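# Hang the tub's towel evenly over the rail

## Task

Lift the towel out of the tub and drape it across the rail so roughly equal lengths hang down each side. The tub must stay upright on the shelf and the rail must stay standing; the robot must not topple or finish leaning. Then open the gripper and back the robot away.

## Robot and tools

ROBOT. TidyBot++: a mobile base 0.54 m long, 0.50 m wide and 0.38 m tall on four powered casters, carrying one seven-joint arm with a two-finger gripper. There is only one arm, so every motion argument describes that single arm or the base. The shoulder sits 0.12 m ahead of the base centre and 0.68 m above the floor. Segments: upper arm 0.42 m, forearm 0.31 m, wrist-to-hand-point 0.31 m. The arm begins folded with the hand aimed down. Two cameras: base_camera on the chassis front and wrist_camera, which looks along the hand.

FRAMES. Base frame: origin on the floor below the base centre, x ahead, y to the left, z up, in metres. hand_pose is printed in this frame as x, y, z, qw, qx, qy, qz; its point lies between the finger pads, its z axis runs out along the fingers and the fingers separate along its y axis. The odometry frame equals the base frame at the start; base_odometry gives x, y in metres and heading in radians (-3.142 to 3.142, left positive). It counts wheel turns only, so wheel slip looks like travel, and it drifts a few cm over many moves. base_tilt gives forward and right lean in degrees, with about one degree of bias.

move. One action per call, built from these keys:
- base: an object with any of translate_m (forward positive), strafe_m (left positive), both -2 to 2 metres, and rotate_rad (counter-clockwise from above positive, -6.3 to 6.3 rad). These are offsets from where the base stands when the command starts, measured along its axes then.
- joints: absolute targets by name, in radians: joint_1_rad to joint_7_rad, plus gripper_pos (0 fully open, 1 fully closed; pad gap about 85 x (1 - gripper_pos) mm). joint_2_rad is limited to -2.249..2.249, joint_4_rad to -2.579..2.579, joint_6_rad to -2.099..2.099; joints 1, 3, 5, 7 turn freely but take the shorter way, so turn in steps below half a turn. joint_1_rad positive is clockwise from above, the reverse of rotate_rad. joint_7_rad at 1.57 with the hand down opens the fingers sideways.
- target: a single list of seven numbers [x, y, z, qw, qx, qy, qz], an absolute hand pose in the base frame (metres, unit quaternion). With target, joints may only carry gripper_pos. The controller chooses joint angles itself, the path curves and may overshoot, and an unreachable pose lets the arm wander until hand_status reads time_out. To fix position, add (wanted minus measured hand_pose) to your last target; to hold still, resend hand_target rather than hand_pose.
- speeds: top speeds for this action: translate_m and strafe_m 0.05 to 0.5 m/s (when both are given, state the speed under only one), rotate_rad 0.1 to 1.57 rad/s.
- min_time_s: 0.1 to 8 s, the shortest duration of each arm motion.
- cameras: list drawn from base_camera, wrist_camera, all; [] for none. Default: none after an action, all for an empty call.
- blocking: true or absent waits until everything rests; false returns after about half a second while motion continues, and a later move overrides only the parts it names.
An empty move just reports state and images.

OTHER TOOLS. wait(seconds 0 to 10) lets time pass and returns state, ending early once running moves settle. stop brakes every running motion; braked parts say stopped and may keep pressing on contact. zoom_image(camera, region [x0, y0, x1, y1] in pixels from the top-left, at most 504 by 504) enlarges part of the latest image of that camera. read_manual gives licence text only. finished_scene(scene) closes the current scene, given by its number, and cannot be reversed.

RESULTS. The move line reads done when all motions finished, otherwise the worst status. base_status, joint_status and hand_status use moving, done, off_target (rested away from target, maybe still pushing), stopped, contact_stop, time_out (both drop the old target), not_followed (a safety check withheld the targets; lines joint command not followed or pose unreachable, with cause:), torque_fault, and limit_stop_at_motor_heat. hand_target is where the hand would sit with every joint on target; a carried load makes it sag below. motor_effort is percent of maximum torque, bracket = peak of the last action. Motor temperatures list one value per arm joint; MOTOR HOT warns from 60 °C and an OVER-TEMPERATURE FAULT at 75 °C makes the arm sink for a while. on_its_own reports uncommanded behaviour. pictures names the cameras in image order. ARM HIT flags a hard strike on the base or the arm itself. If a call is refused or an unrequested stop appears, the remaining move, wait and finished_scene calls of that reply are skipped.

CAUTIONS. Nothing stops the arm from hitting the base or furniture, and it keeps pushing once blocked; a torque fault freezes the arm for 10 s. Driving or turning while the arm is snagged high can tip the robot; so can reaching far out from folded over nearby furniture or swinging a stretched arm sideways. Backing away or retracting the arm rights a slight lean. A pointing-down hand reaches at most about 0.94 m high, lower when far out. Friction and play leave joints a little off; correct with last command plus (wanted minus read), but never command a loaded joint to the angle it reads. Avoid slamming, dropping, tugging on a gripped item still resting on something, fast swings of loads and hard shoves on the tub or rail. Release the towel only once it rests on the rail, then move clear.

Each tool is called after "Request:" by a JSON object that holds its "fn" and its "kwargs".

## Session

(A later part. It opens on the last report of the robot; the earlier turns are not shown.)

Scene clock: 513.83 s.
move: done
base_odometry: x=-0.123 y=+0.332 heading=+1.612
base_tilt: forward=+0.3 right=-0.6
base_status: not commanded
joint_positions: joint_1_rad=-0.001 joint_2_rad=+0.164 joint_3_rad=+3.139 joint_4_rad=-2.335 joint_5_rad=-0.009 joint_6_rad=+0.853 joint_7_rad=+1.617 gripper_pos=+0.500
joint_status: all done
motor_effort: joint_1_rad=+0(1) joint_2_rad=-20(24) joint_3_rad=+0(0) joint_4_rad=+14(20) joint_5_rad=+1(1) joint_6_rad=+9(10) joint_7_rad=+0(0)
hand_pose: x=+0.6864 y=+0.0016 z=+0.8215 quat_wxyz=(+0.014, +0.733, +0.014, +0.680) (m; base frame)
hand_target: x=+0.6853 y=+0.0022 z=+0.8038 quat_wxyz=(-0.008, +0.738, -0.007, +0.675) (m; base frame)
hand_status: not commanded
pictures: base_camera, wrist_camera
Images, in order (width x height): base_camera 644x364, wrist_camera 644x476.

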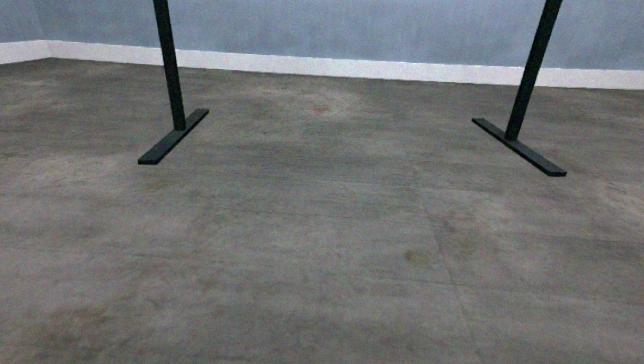

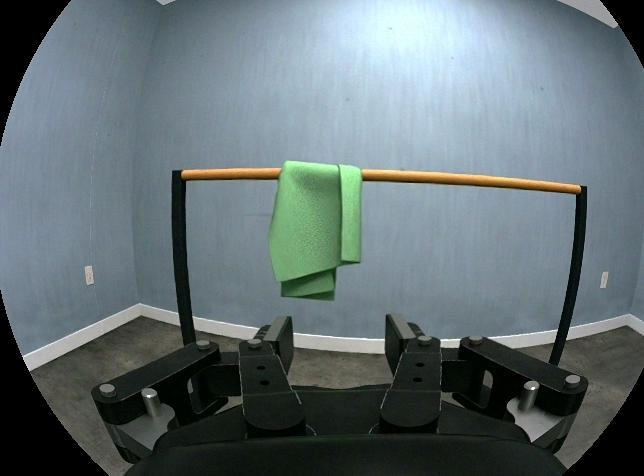

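Request:
{"fn": "move", "kwargs": {"base": {"translate_m": 0.2}, "joints": {"joint_2_rad": 0.22, "joint_4_rad": -2.56, "joint_6_rad": 1.05}, "cameras": ["wrist_camera"]}}

Request:
{"fn": "zoom_image", "kwargs": {"camera": "wrist_camera", "region": [180, 80, 430, 330]}}

Scene clock: 549.10 s.
move: done
base_odometry: x=-0.131 y=+0.532 heading=+1.611
base_tilt: forward=+0.3 right=-0.6
base_status: done
joint_positions: joint_1_rad=-0.001 joint_2_rad=+0.194 joint_3_rad=+3.139 joint_4_rad=-2.538 joint_5_rad=-0.009 joint_6_rad=+1.004 joint_7_rad=+1.617 gripper_pos=+0.500
joint_status: all done
motor_effort: joint_1_rad=+1(2) joint_2_rad=-18(20) joint_3_rad=+0(1) joint_4_rad=+11(14) joint_5_rad=+1(1) joint_6_rad=+9(10) joint_7_rad=+0(0)
hand_pose: x=+0.6327 y=+0.0011 z=+0.7578 quat_wxyz=(+0.015, +0.760, +0.015, +0.649) (m; base frame)
hand_target: x=+0.6294 y=+0.0021 z=+0.7491 quat_wxyz=(-0.007, +0.761, -0.007, +0.649) (m; base frame)
hand_status: not commanded
pictures: wrist_camera
Images, in order (width x height): wrist_camera 644x476.

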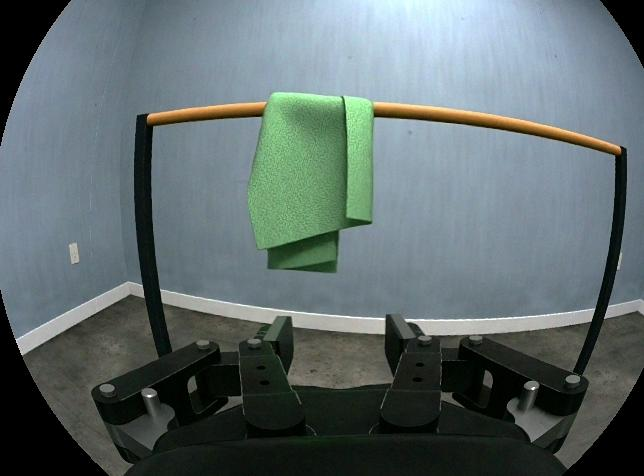

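Scaled by 2.016.

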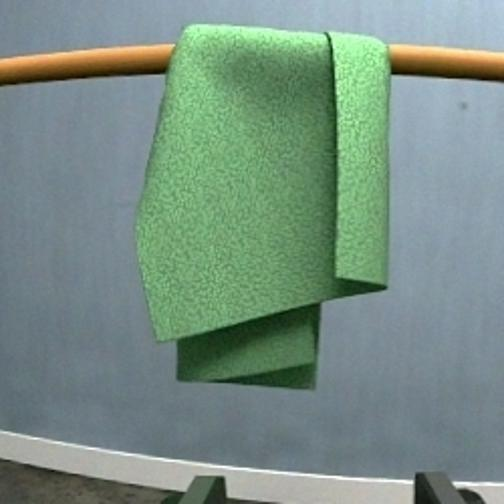

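Request:
{"fn": "move", "kwargs": {"base": {"strafe_m": -0.1}, "target": [0.79, -0.06, 0.82, -0.2988, 0.641, 0.2988, 0.641], "cameras": ["wrist_camera"]}}

Scene clock: 587.00 s.
move: done
base_odometry: x=-0.031 y=+0.537 heading=+1.611
base_tilt: forward=+0.3 right=-0.5
base_status: done
joint_positions: joint_1_rad=+0.580 joint_2_rad=+0.719 joint_3_rad=+3.116 joint_4_rad=-1.390 joint_5_rad=+1.470 joint_6_rad=+1.392 joint_7_rad=+0.629 gripper_pos=+0.500
joint_status: not commanded
motor_effort: joint_1_rad=+1(2) joint_2_rad=-36(37) joint_3_rad=-3(4) joint_4_rad=+14(14) joint_5_rad=-7(7) joint_6_rad=+5(10) joint_7_rad=+0(0)
hand_pose: x=+0.7968 y=-0.0674 z=+0.8407 quat_wxyz=(-0.252, +0.636, +0.301, +0.665) (m; base frame)
hand_target: x=+0.7900 y=-0.0600 z=+0.8200 quat_wxyz=(-0.299, +0.641, +0.299, +0.641) (m; base frame)
hand_status: done (0.023 m and 6.0 deg from the pose sent, 0.180 m and 50.8 deg at the start)
pictures: wrist_camera
Images, in order (width x height): wrist_camera 644x476.

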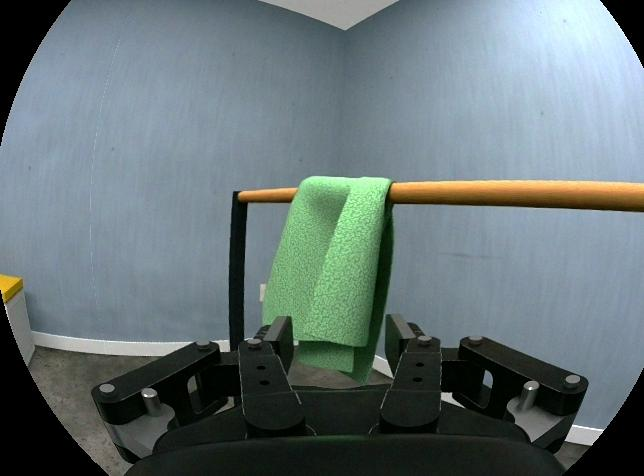

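Request:
{"fn": "move", "kwargs": {"target": [0.885, 0.009, 0.785, -0.2988, 0.641, 0.2988, 0.641], "joints": {"gripper_pos": 0.2}, "cameras": ["wrist_camera"]}}

Request:
{"fn": "zoom_image", "kwargs": {"camera": "wrist_camera", "region": [220, 150, 460, 390]}}

Scene clock: 622.03 s.
move: done
base_odometry: x=-0.031 y=+0.537 heading=+1.611
base_tilt: forward=+0.3 right=-0.5
base_status: not commanded
joint_positions: joint_1_rad=+0.392 joint_2_rad=+0.881 joint_3_rad=+3.117 joint_4_rad=-1.178 joint_5_rad=+1.471 joint_6_rad=+1.339 joint_7_rad=+0.591 gripper_pos=+0.200
joint_status: all done
motor_effort: joint_1_rad=+1(4) joint_2_rad=-41(43) joint_3_rad=-4(5) joint_4_rad=+14(15) joint_5_rad=-7(8) joint_6_rad=+4(5) joint_7_rad=+0(0)
hand_pose: x=+0.8611 y=+0.0295 z=+0.8006 quat_wxyz=(-0.292, +0.616, +0.350, +0.642) (m; base frame)
hand_target: x=+0.8850 y=+0.0090 z=+0.7850 quat_wxyz=(-0.299, +0.641, +0.299, +0.641) (m; base frame)
hand_status: done (0.035 m and 6.5 deg from the pose sent, 0.129 m and 6.0 deg at the start)
pictures: wrist_camera
Images, in order (width x height): wrist_camera 644x476.

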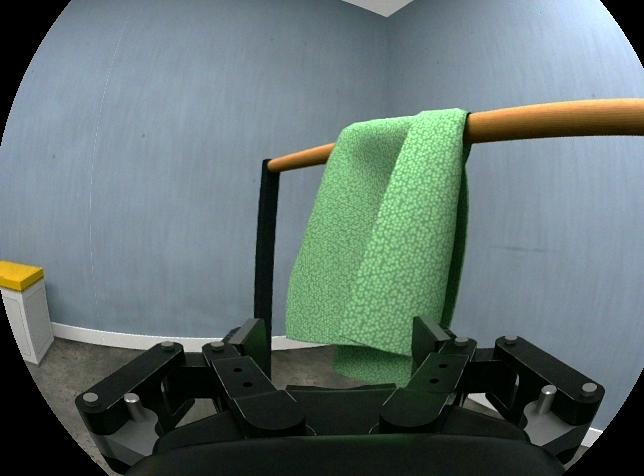

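Scaled by 2.100.

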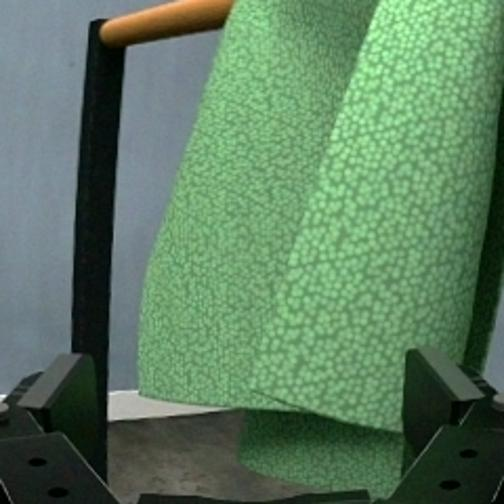

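Request:
{"fn": "move", "kwargs": {"base": {"strafe_m": -0.067}, "cameras": ["wrist_camera"]}}

Request:
{"fn": "zoom_image", "kwargs": {"camera": "wrist_camera", "region": [220, 150, 460, 390]}}

Scene clock: 646.43 s.
move: done
base_odometry: x=+0.036 y=+0.540 heading=+1.611
base_tilt: forward=+0.3 right=-0.6
base_status: done
joint_positions: joint_1_rad=+0.399 joint_2_rad=+0.881 joint_3_rad=+3.122 joint_4_rad=-1.177 joint_5_rad=+1.471 joint_6_rad=+1.337 joint_7_rad=+0.591 gripper_pos=+0.200
joint_status: not commanded
motor_effort: joint_1_rad=+1(4) joint_2_rad=-41(42) joint_3_rad=-4(5) joint_4_rad=+14(15) joint_5_rad=-7(8) joint_6_rad=+4(5) joint_7_rad=+0(0)
hand_pose: x=+0.8621 y=+0.0223 z=+0.7996 quat_wxyz=(-0.287, +0.619, +0.347, +0.643) (m; base frame)
hand_target: x=+0.8850 y=+0.0090 z=+0.7850 quat_wxyz=(-0.299, +0.641, +0.299, +0.641) (m; base frame)
hand_status: not commanded
pictures: wrist_camera
Images, in order (width x height): wrist_camera 644x476.

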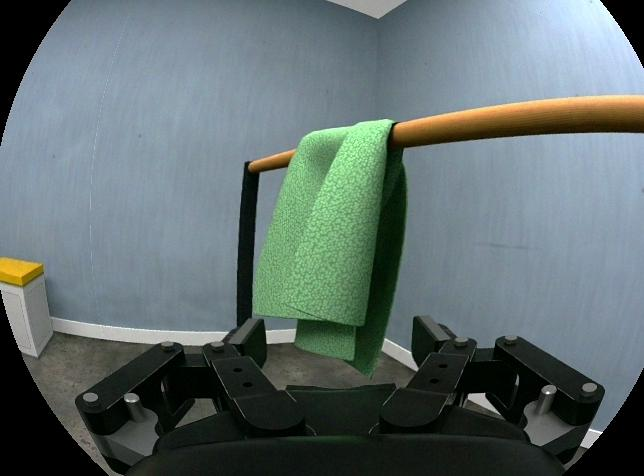

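Scaled by 2.100.

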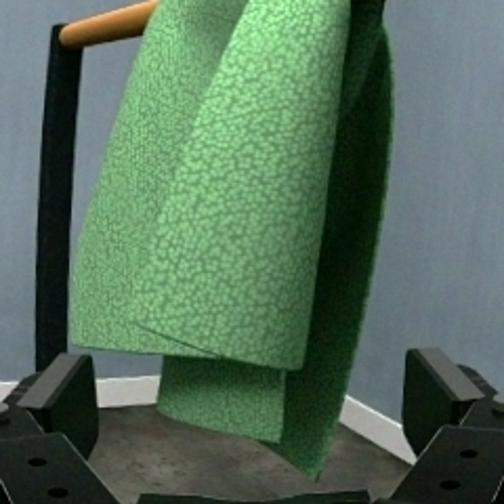

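Request:
{"fn": "move", "kwargs": {"base": {"translate_m": 0.054, "strafe_m": 0.046}, "speeds": {"translate_m": 0.1}, "joints": {"gripper_pos": 0.42}, "cameras": ["wrist_camera"]}}

Request:
{"fn": "zoom_image", "kwargs": {"camera": "wrist_camera", "region": [220, 150, 460, 390]}}

Scene clock: 668.53 s.
move: done
base_odometry: x=-0.012 y=+0.592 heading=+1.611
base_tilt: forward=+0.3 right=-0.5
base_status: done
joint_positions: joint_1_rad=+0.394 joint_2_rad=+0.882 joint_3_rad=+3.122 joint_4_rad=-1.175 joint_5_rad=+1.471 joint_6_rad=+1.337 joint_7_rad=+0.591 gripper_pos=+0.420
joint_status: all done
motor_effort: joint_1_rad=+0(3) joint_2_rad=-41(43) joint_3_rad=-4(5) joint_4_rad=+14(15) joint_5_rad=-7(8) joint_6_rad=+4(5) joint_7_rad=+0(0)
hand_pose: x=+0.8623 y=+0.0256 z=+0.7999 quat_wxyz=(-0.288, +0.618, +0.349, +0.642) (m; base frame)
hand_target: x=+0.8850 y=+0.0090 z=+0.7850 quat_wxyz=(-0.299, +0.641, +0.299, +0.641) (m; base frame)
hand_status: not commanded
pictures: wrist_camera
Images, in order (width x height): wrist_camera 644x476.

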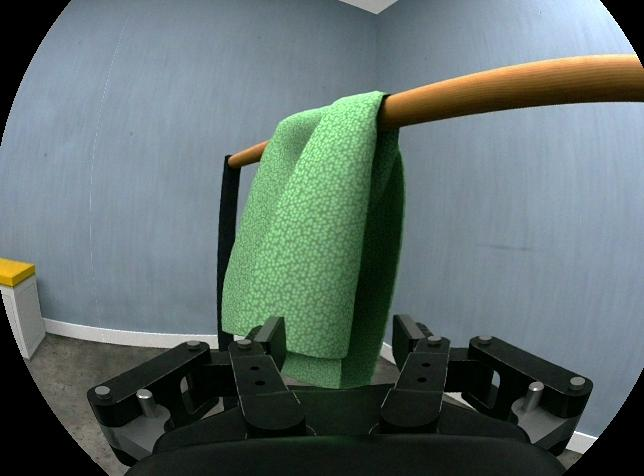

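Scaled by 2.100.

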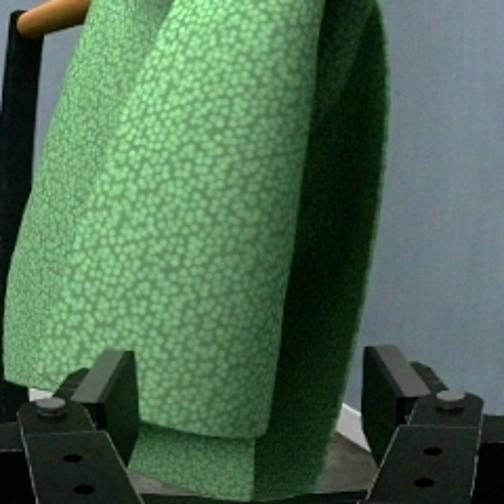

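Request:
{"fn": "move", "kwargs": {"base": {"translate_m": 0.025, "strafe_m": 0.04}, "speeds": {"translate_m": 0.1}, "cameras": ["wrist_camera"]}}

Request:
{"fn": "zoom_image", "kwargs": {"camera": "wrist_camera", "region": [220, 200, 460, 440]}}

Scene clock: 692.77 s.
move: done
base_odometry: x=-0.053 y=+0.616 heading=+1.611
base_tilt: forward=+0.3 right=-0.6
base_status: done
joint_positions: joint_1_rad=+0.393 joint_2_rad=+0.882 joint_3_rad=+3.122 joint_4_rad=-1.175 joint_5_rad=+1.471 joint_6_rad=+1.336 joint_7_rad=+0.591 gripper_pos=+0.420
joint_status: not commanded
motor_effort: joint_1_rad=+1(3) joint_2_rad=-41(42) joint_3_rad=-4(5) joint_4_rad=+14(15) joint_5_rad=-7(7) joint_6_rad=+4(5) joint_7_rad=+0(0)
hand_pose: x=+0.8623 y=+0.0263 z=+0.7999 quat_wxyz=(-0.289, +0.618, +0.349, +0.642) (m; base frame)
hand_target: x=+0.8850 y=+0.0090 z=+0.7850 quat_wxyz=(-0.299, +0.641, +0.299, +0.641) (m; base frame)
hand_status: not commanded
pictures: wrist_camera
Images, in order (width x height): wrist_camera 644x476.

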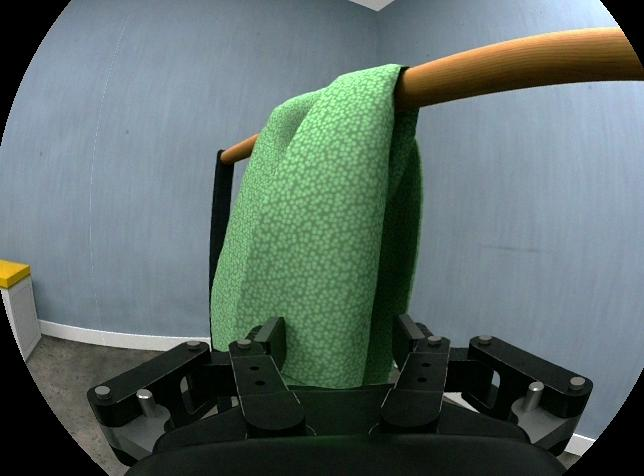

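Scaled by 2.100.

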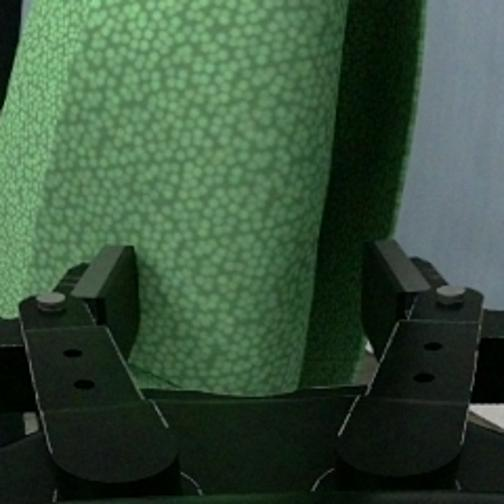

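Request:
{"fn": "move", "kwargs": {"joints": {"gripper_pos": 1.0}, "cameras": ["wrist_camera"]}}

Scene clock: 698.97 s.
move: done
base_odometry: x=-0.053 y=+0.616 heading=+1.611
base_tilt: forward=+0.3 right=-0.6
base_status: not commanded
joint_positions: joint_1_rad=+0.393 joint_2_rad=+0.882 joint_3_rad=+3.122 joint_4_rad=-1.175 joint_5_rad=+1.471 joint_6_rad=+1.336 joint_7_rad=+0.591 gripper_pos=+0.987
joint_status: all done
motor_effort: joint_1_rad=+0(1) joint_2_rad=-41(41) joint_3_rad=-4(4) joint_4_rad=+15(15) joint_5_rad=-7(7) joint_6_rad=+4(5) joint_7_rad=+0(0)
hand_pose: x=+0.8623 y=+0.0263 z=+0.7999 quat_wxyz=(-0.289, +0.618, +0.349, +0.642) (m; base frame)
hand_target: x=+0.8850 y=+0.0090 z=+0.7850 quat_wxyz=(-0.299, +0.641, +0.299, +0.641) (m; base frame)
hand_status: not commanded
pictures: wrist_camera
Images, in order (width x height): wrist_camera 644x476.

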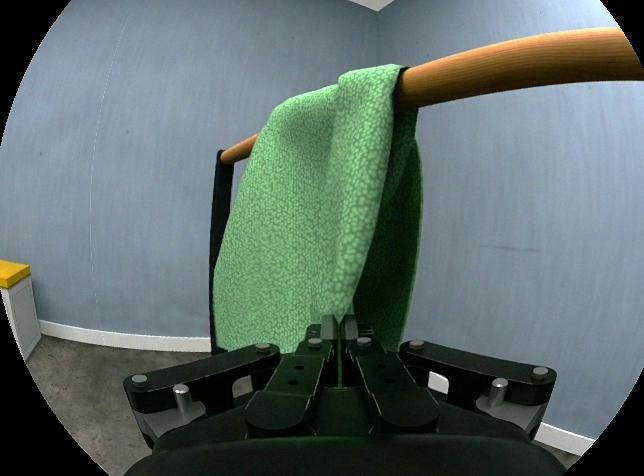

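Request:
{"fn": "move", "kwargs": {"target": [0.885, 0.009, 0.745, -0.2988, 0.641, 0.2988, 0.641], "cameras": ["wrist_camera"]}}

Scene clock: 703.30 s.
move: done
base_odometry: x=-0.053 y=+0.616 heading=+1.611
base_tilt: forward=+0.3 right=-0.6
base_status: not commanded
joint_positions: joint_1_rad=+0.395 joint_2_rad=+0.933 joint_3_rad=+3.112 joint_4_rad=-1.175 joint_5_rad=+1.471 joint_6_rad=+1.336 joint_7_rad=+0.600 gripper_pos=+0.987
joint_status: not commanded
motor_effort: joint_1_rad=+1(2) joint_2_rad=-41(43) joint_3_rad=-4(4) joint_4_rad=+14(15) joint_5_rad=-7(7) joint_6_rad=+4(5) joint_7_rad=+0(0)
hand_pose: x=+0.8667 y=+0.0269 z=+0.7674 quat_wxyz=(-0.303, +0.626, +0.338, +0.634) (m; base frame)
hand_target: x=+0.8850 y=+0.0090 z=+0.7450 quat_wxyz=(-0.299, +0.641, +0.299, +0.641) (m; base frame)
hand_status: done (0.034 m and 4.9 deg from the pose sent, 0.062 m and 6.5 deg at the start)
pictures: wrist_camera
Images, in order (width x height): wrist_camera 644x476.

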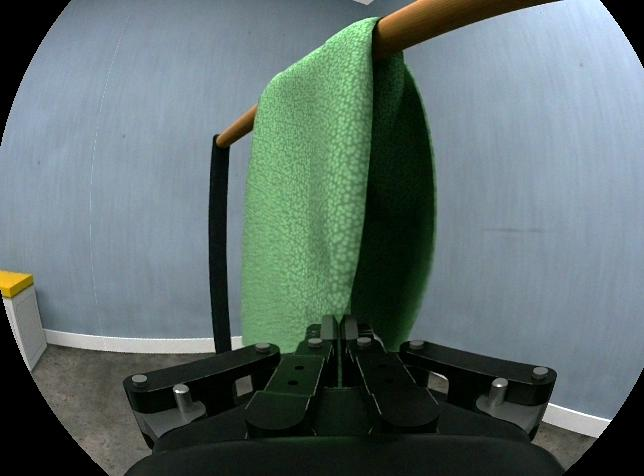

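Request:
{"fn": "move", "kwargs": {"target": [0.885, 0.009, 0.727, -0.2988, 0.641, 0.2988, 0.641], "cameras": ["wrist_camera"]}}

Scene clock: 710.73 s.
move: done
base_odometry: x=-0.053 y=+0.616 heading=+1.611
base_tilt: forward=+0.3 right=-0.6
base_status: not commanded
joint_positions: joint_1_rad=+0.396 joint_2_rad=+0.953 joint_3_rad=+3.106 joint_4_rad=-1.175 joint_5_rad=+1.471 joint_6_rad=+1.336 joint_7_rad=+0.608 gripper_pos=+0.987
joint_status: not commanded
motor_effort: joint_1_rad=+1(1) joint_2_rad=-41(42) joint_3_rad=-4(4) joint_4_rad=+13(14) joint_5_rad=-7(7) joint_6_rad=+4(5) joint_7_rad=+0(0)
hand_pose: x=+0.8679 y=+0.0277 z=+0.7555 quat_wxyz=(-0.308, +0.628, +0.335, +0.632) (m; base frame)
hand_target: x=+0.8850 y=+0.0090 z=+0.7270 quat_wxyz=(-0.299, +0.641, +0.299, +0.641) (m; base frame)
hand_status: done (0.038 m and 4.7 deg from the pose sent, 0.048 m and 4.9 deg at the start)
pictures: wrist_camera
Images, in order (width x height): wrist_camera 644x476.

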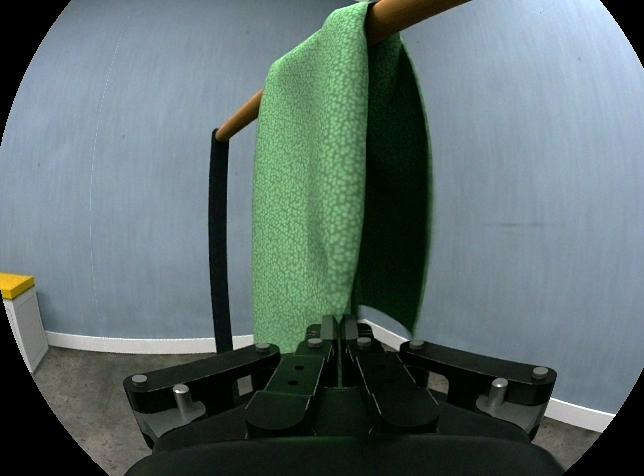

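Request:
{"fn": "move", "kwargs": {"joints": {"gripper_pos": 0.45}, "cameras": ["wrist_camera"]}}

Request:
{"fn": "move", "kwargs": {"base": {"translate_m": -0.1, "strafe_m": -0.12}, "speeds": {"translate_m": 0.12}, "cameras": ["wrist_camera"]}}

Scene clock: 720.50 s.
move: done
base_odometry: x=-0.053 y=+0.616 heading=+1.611
base_tilt: forward=+0.3 right=-0.6
base_status: not commanded
joint_positions: joint_1_rad=+0.396 joint_2_rad=+0.953 joint_3_rad=+3.106 joint_4_rad=-1.175 joint_5_rad=+1.471 joint_6_rad=+1.336 joint_7_rad=+0.608 gripper_pos=+0.450
joint_status: all done
motor_effort: joint_1_rad=+1(2) joint_2_rad=-42(42) joint_3_rad=-4(5) joint_4_rad=+14(14) joint_5_rad=-7(7) joint_6_rad=+5(5) joint_7_rad=+0(0)
hand_pose: x=+0.8679 y=+0.0277 z=+0.7555 quat_wxyz=(-0.308, +0.628, +0.335, +0.632) (m; base frame)
hand_target: x=+0.8850 y=+0.0090 z=+0.7270 quat_wxyz=(-0.299, +0.641, +0.299, +0.641) (m; base frame)
hand_status: not commanded
pictures: wrist_camera
Images, in order (width x height): wrist_camera 644x476.

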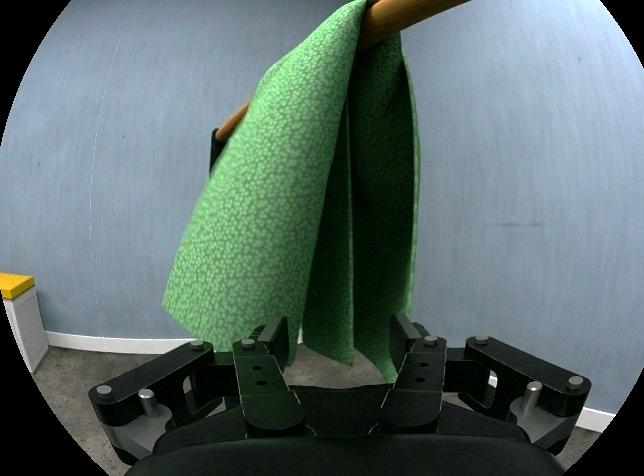

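Scene clock: 722.40 s.
move: done
base_odometry: x=+0.071 y=+0.520 heading=+1.611
base_tilt: forward=+0.3 right=-0.6
base_status: done
joint_positions: joint_1_rad=+0.411 joint_2_rad=+0.954 joint_3_rad=+3.104 joint_4_rad=-1.175 joint_5_rad=+1.471 joint_6_rad=+1.336 joint_7_rad=+0.608 gripper_pos=+0.450
joint_status: not commanded
motor_effort: joint_1_rad=+0(4) joint_2_rad=-42(43) joint_3_rad=-4(5) joint_4_rad=+14(14) joint_5_rad=-7(7) joint_6_rad=+5(5) joint_7_rad=+0(0)
hand_pose: x=+0.8682 y=+0.0172 z=+0.7553 quat_wxyz=(-0.304, +0.630, +0.330, +0.634) (m; base frame)
hand_target: x=+0.8850 y=+0.0090 z=+0.7270 quat_wxyz=(-0.299, +0.641, +0.299, +0.641) (m; base frame)
hand_status: not commanded
pictures: wrist_camera
Images, in order (width x height): wrist_camera 644x476.

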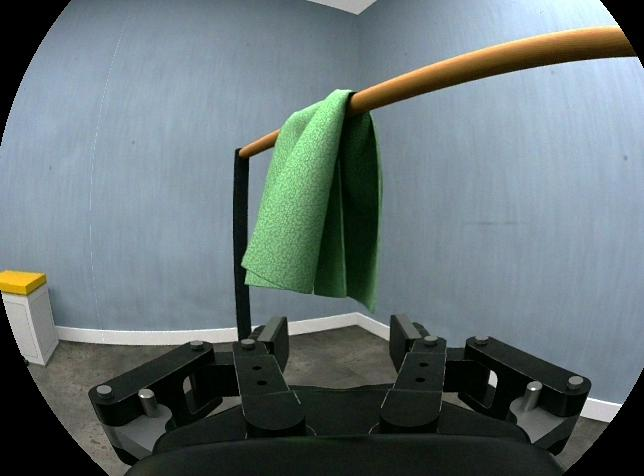

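Request:
{"fn": "zoom_image", "kwargs": {"camera": "wrist_camera", "region": [220, 80, 420, 330]}}

Request:
{"fn": "move", "kwargs": {"base": {"translate_m": -0.35, "strafe_m": -0.05}, "speeds": {"translate_m": 0.3}}}

Request:
{"fn": "move", "kwargs": {"joints": {"joint_1_rad": 0.0, "joint_2_rad": 0.1, "joint_3_rad": 3.14, "joint_4_rad": -2.4, "joint_5_rad": 0, "joint_6_rad": 0.8, "joint_7_rad": 1.57}, "cameras": ["wrist_camera", "base_camera"]}}

Scaled by 2.016.

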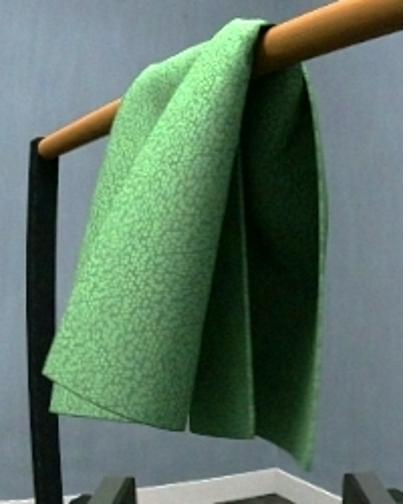

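Scene clock: 733.20 s.
move: done
base_odometry: x=+0.135 y=+0.172 heading=+1.611
base_tilt: forward=+0.3 right=-0.6
base_status: done
joint_positions: joint_1_rad=+0.411 joint_2_rad=+0.956 joint_3_rad=+3.104 joint_4_rad=-1.175 joint_5_rad=+1.471 joint_6_rad=+1.336 joint_7_rad=+0.608 gripper_pos=+0.450
joint_status: not commanded
motor_effort: joint_1_rad=+1(2) joint_2_rad=-42(45) joint_3_rad=-4(5) joint_4_rad=+14(14) joint_5_rad=-7(7) joint_6_rad=+4(6) joint_7_rad=+0(1)
hand_pose: x=+0.8684 y=+0.0175 z=+0.7541 quat_wxyz=(-0.305, +0.630, +0.330, +0.633) (m; base frame)
hand_target: x=+0.8850 y=+0.0090 z=+0.7270 quat_wxyz=(-0.299, +0.641, +0.299, +0.641) (m; base frame)
hand_status: not commanded
pictures: none

Scene clock: 736.07 s.
move: done
base_odometry: x=+0.135 y=+0.172 heading=+1.611
base_tilt: forward=+0.3 right=-0.6
base_status: not commanded
joint_positions: joint_1_rad=+0.017 joint_2_rad=+0.124 joint_3_rad=+3.124 joint_4_rad=-2.377 joint_5_rad=+0.054 joint_6_rad=+0.860 joint_7_rad=+1.502 gripper_pos=+0.450
joint_status: all done
motor_effort: joint_1_rad=+1(2) joint_2_rad=-18(44) joint_3_rad=+0(5) joint_4_rad=+14(15) joint_5_rad=+0(8) joint_6_rad=+9(10) joint_7_rad=+0(1)
hand_pose: x=+0.6691 y=+0.0141 z=+0.8253 quat_wxyz=(-0.027, +0.732, +0.001, +0.681) (m; base frame)
hand_target: x=+0.6578 y=+0.0022 z=+0.8085 quat_wxyz=(-0.001, +0.751, +0.000, +0.660) (m; base frame)
hand_status: not commanded
pictures: base_camera, wrist_camera
Images, in order (width x height): base_camera 644x364, wrist_camera 644x476.

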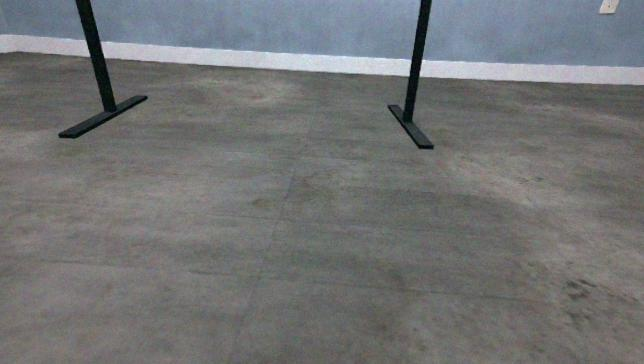

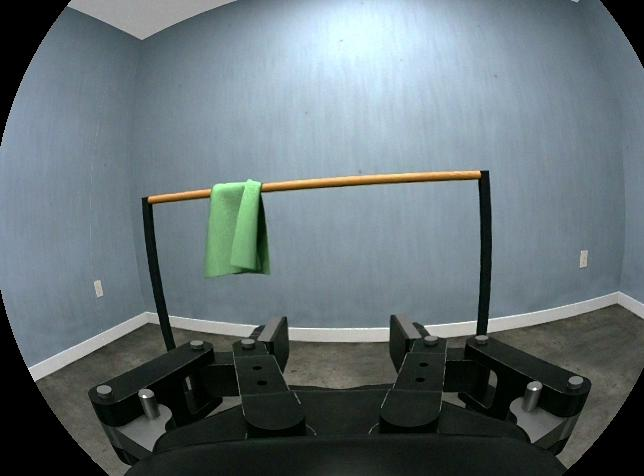

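Request:
{"fn": "move", "kwargs": {"joints": {"joint_1_rad": 1.45}, "cameras": ["wrist_camera"]}}

Scene clock: 743.53 s.
move: done
base_odometry: x=+0.135 y=+0.172 heading=+1.611
base_tilt: forward=+0.2 right=-0.6
base_status: not commanded
joint_positions: joint_1_rad=+1.436 joint_2_rad=+0.124 joint_3_rad=+3.132 joint_4_rad=-2.377 joint_5_rad=+0.048 joint_6_rad=+0.859 joint_7_rad=+1.503 gripper_pos=+0.450
joint_status: all done
motor_effort: joint_1_rad=+1(2) joint_2_rad=-18(19) joint_3_rad=+0(1) joint_4_rad=+14(14) joint_5_rad=+1(1) joint_6_rad=+9(9) joint_7_rad=+0(1)
hand_pose: x=+0.2102 y=-0.5427 z=+0.8252 quat_wxyz=(+0.426, +0.552, -0.480, +0.532) (m; base frame)
hand_target: x=+0.1861 y=-0.5346 z=+0.8085 quat_wxyz=(+0.437, +0.563, -0.498, +0.495) (m; base frame)
hand_status: not commanded
pictures: wrist_camera
Images, in order (width x height): wrist_camera 644x476.

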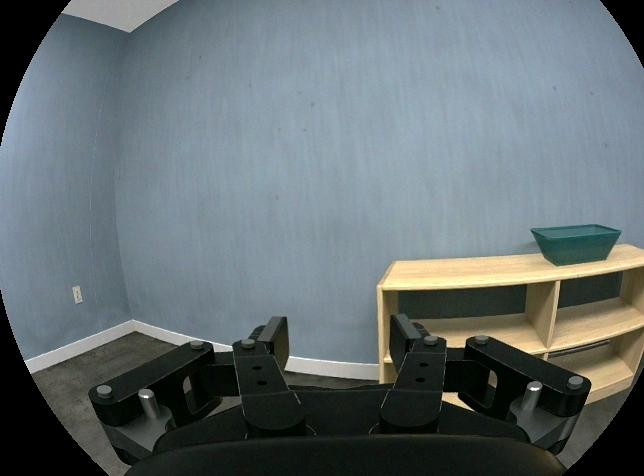

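The tub is upright on the shelf, and the towel hangs about evenly on both sides of the rail.

Request:
{"fn": "finished_scene", "kwargs": {"scene": 2}}

The scene is finished: the task was done.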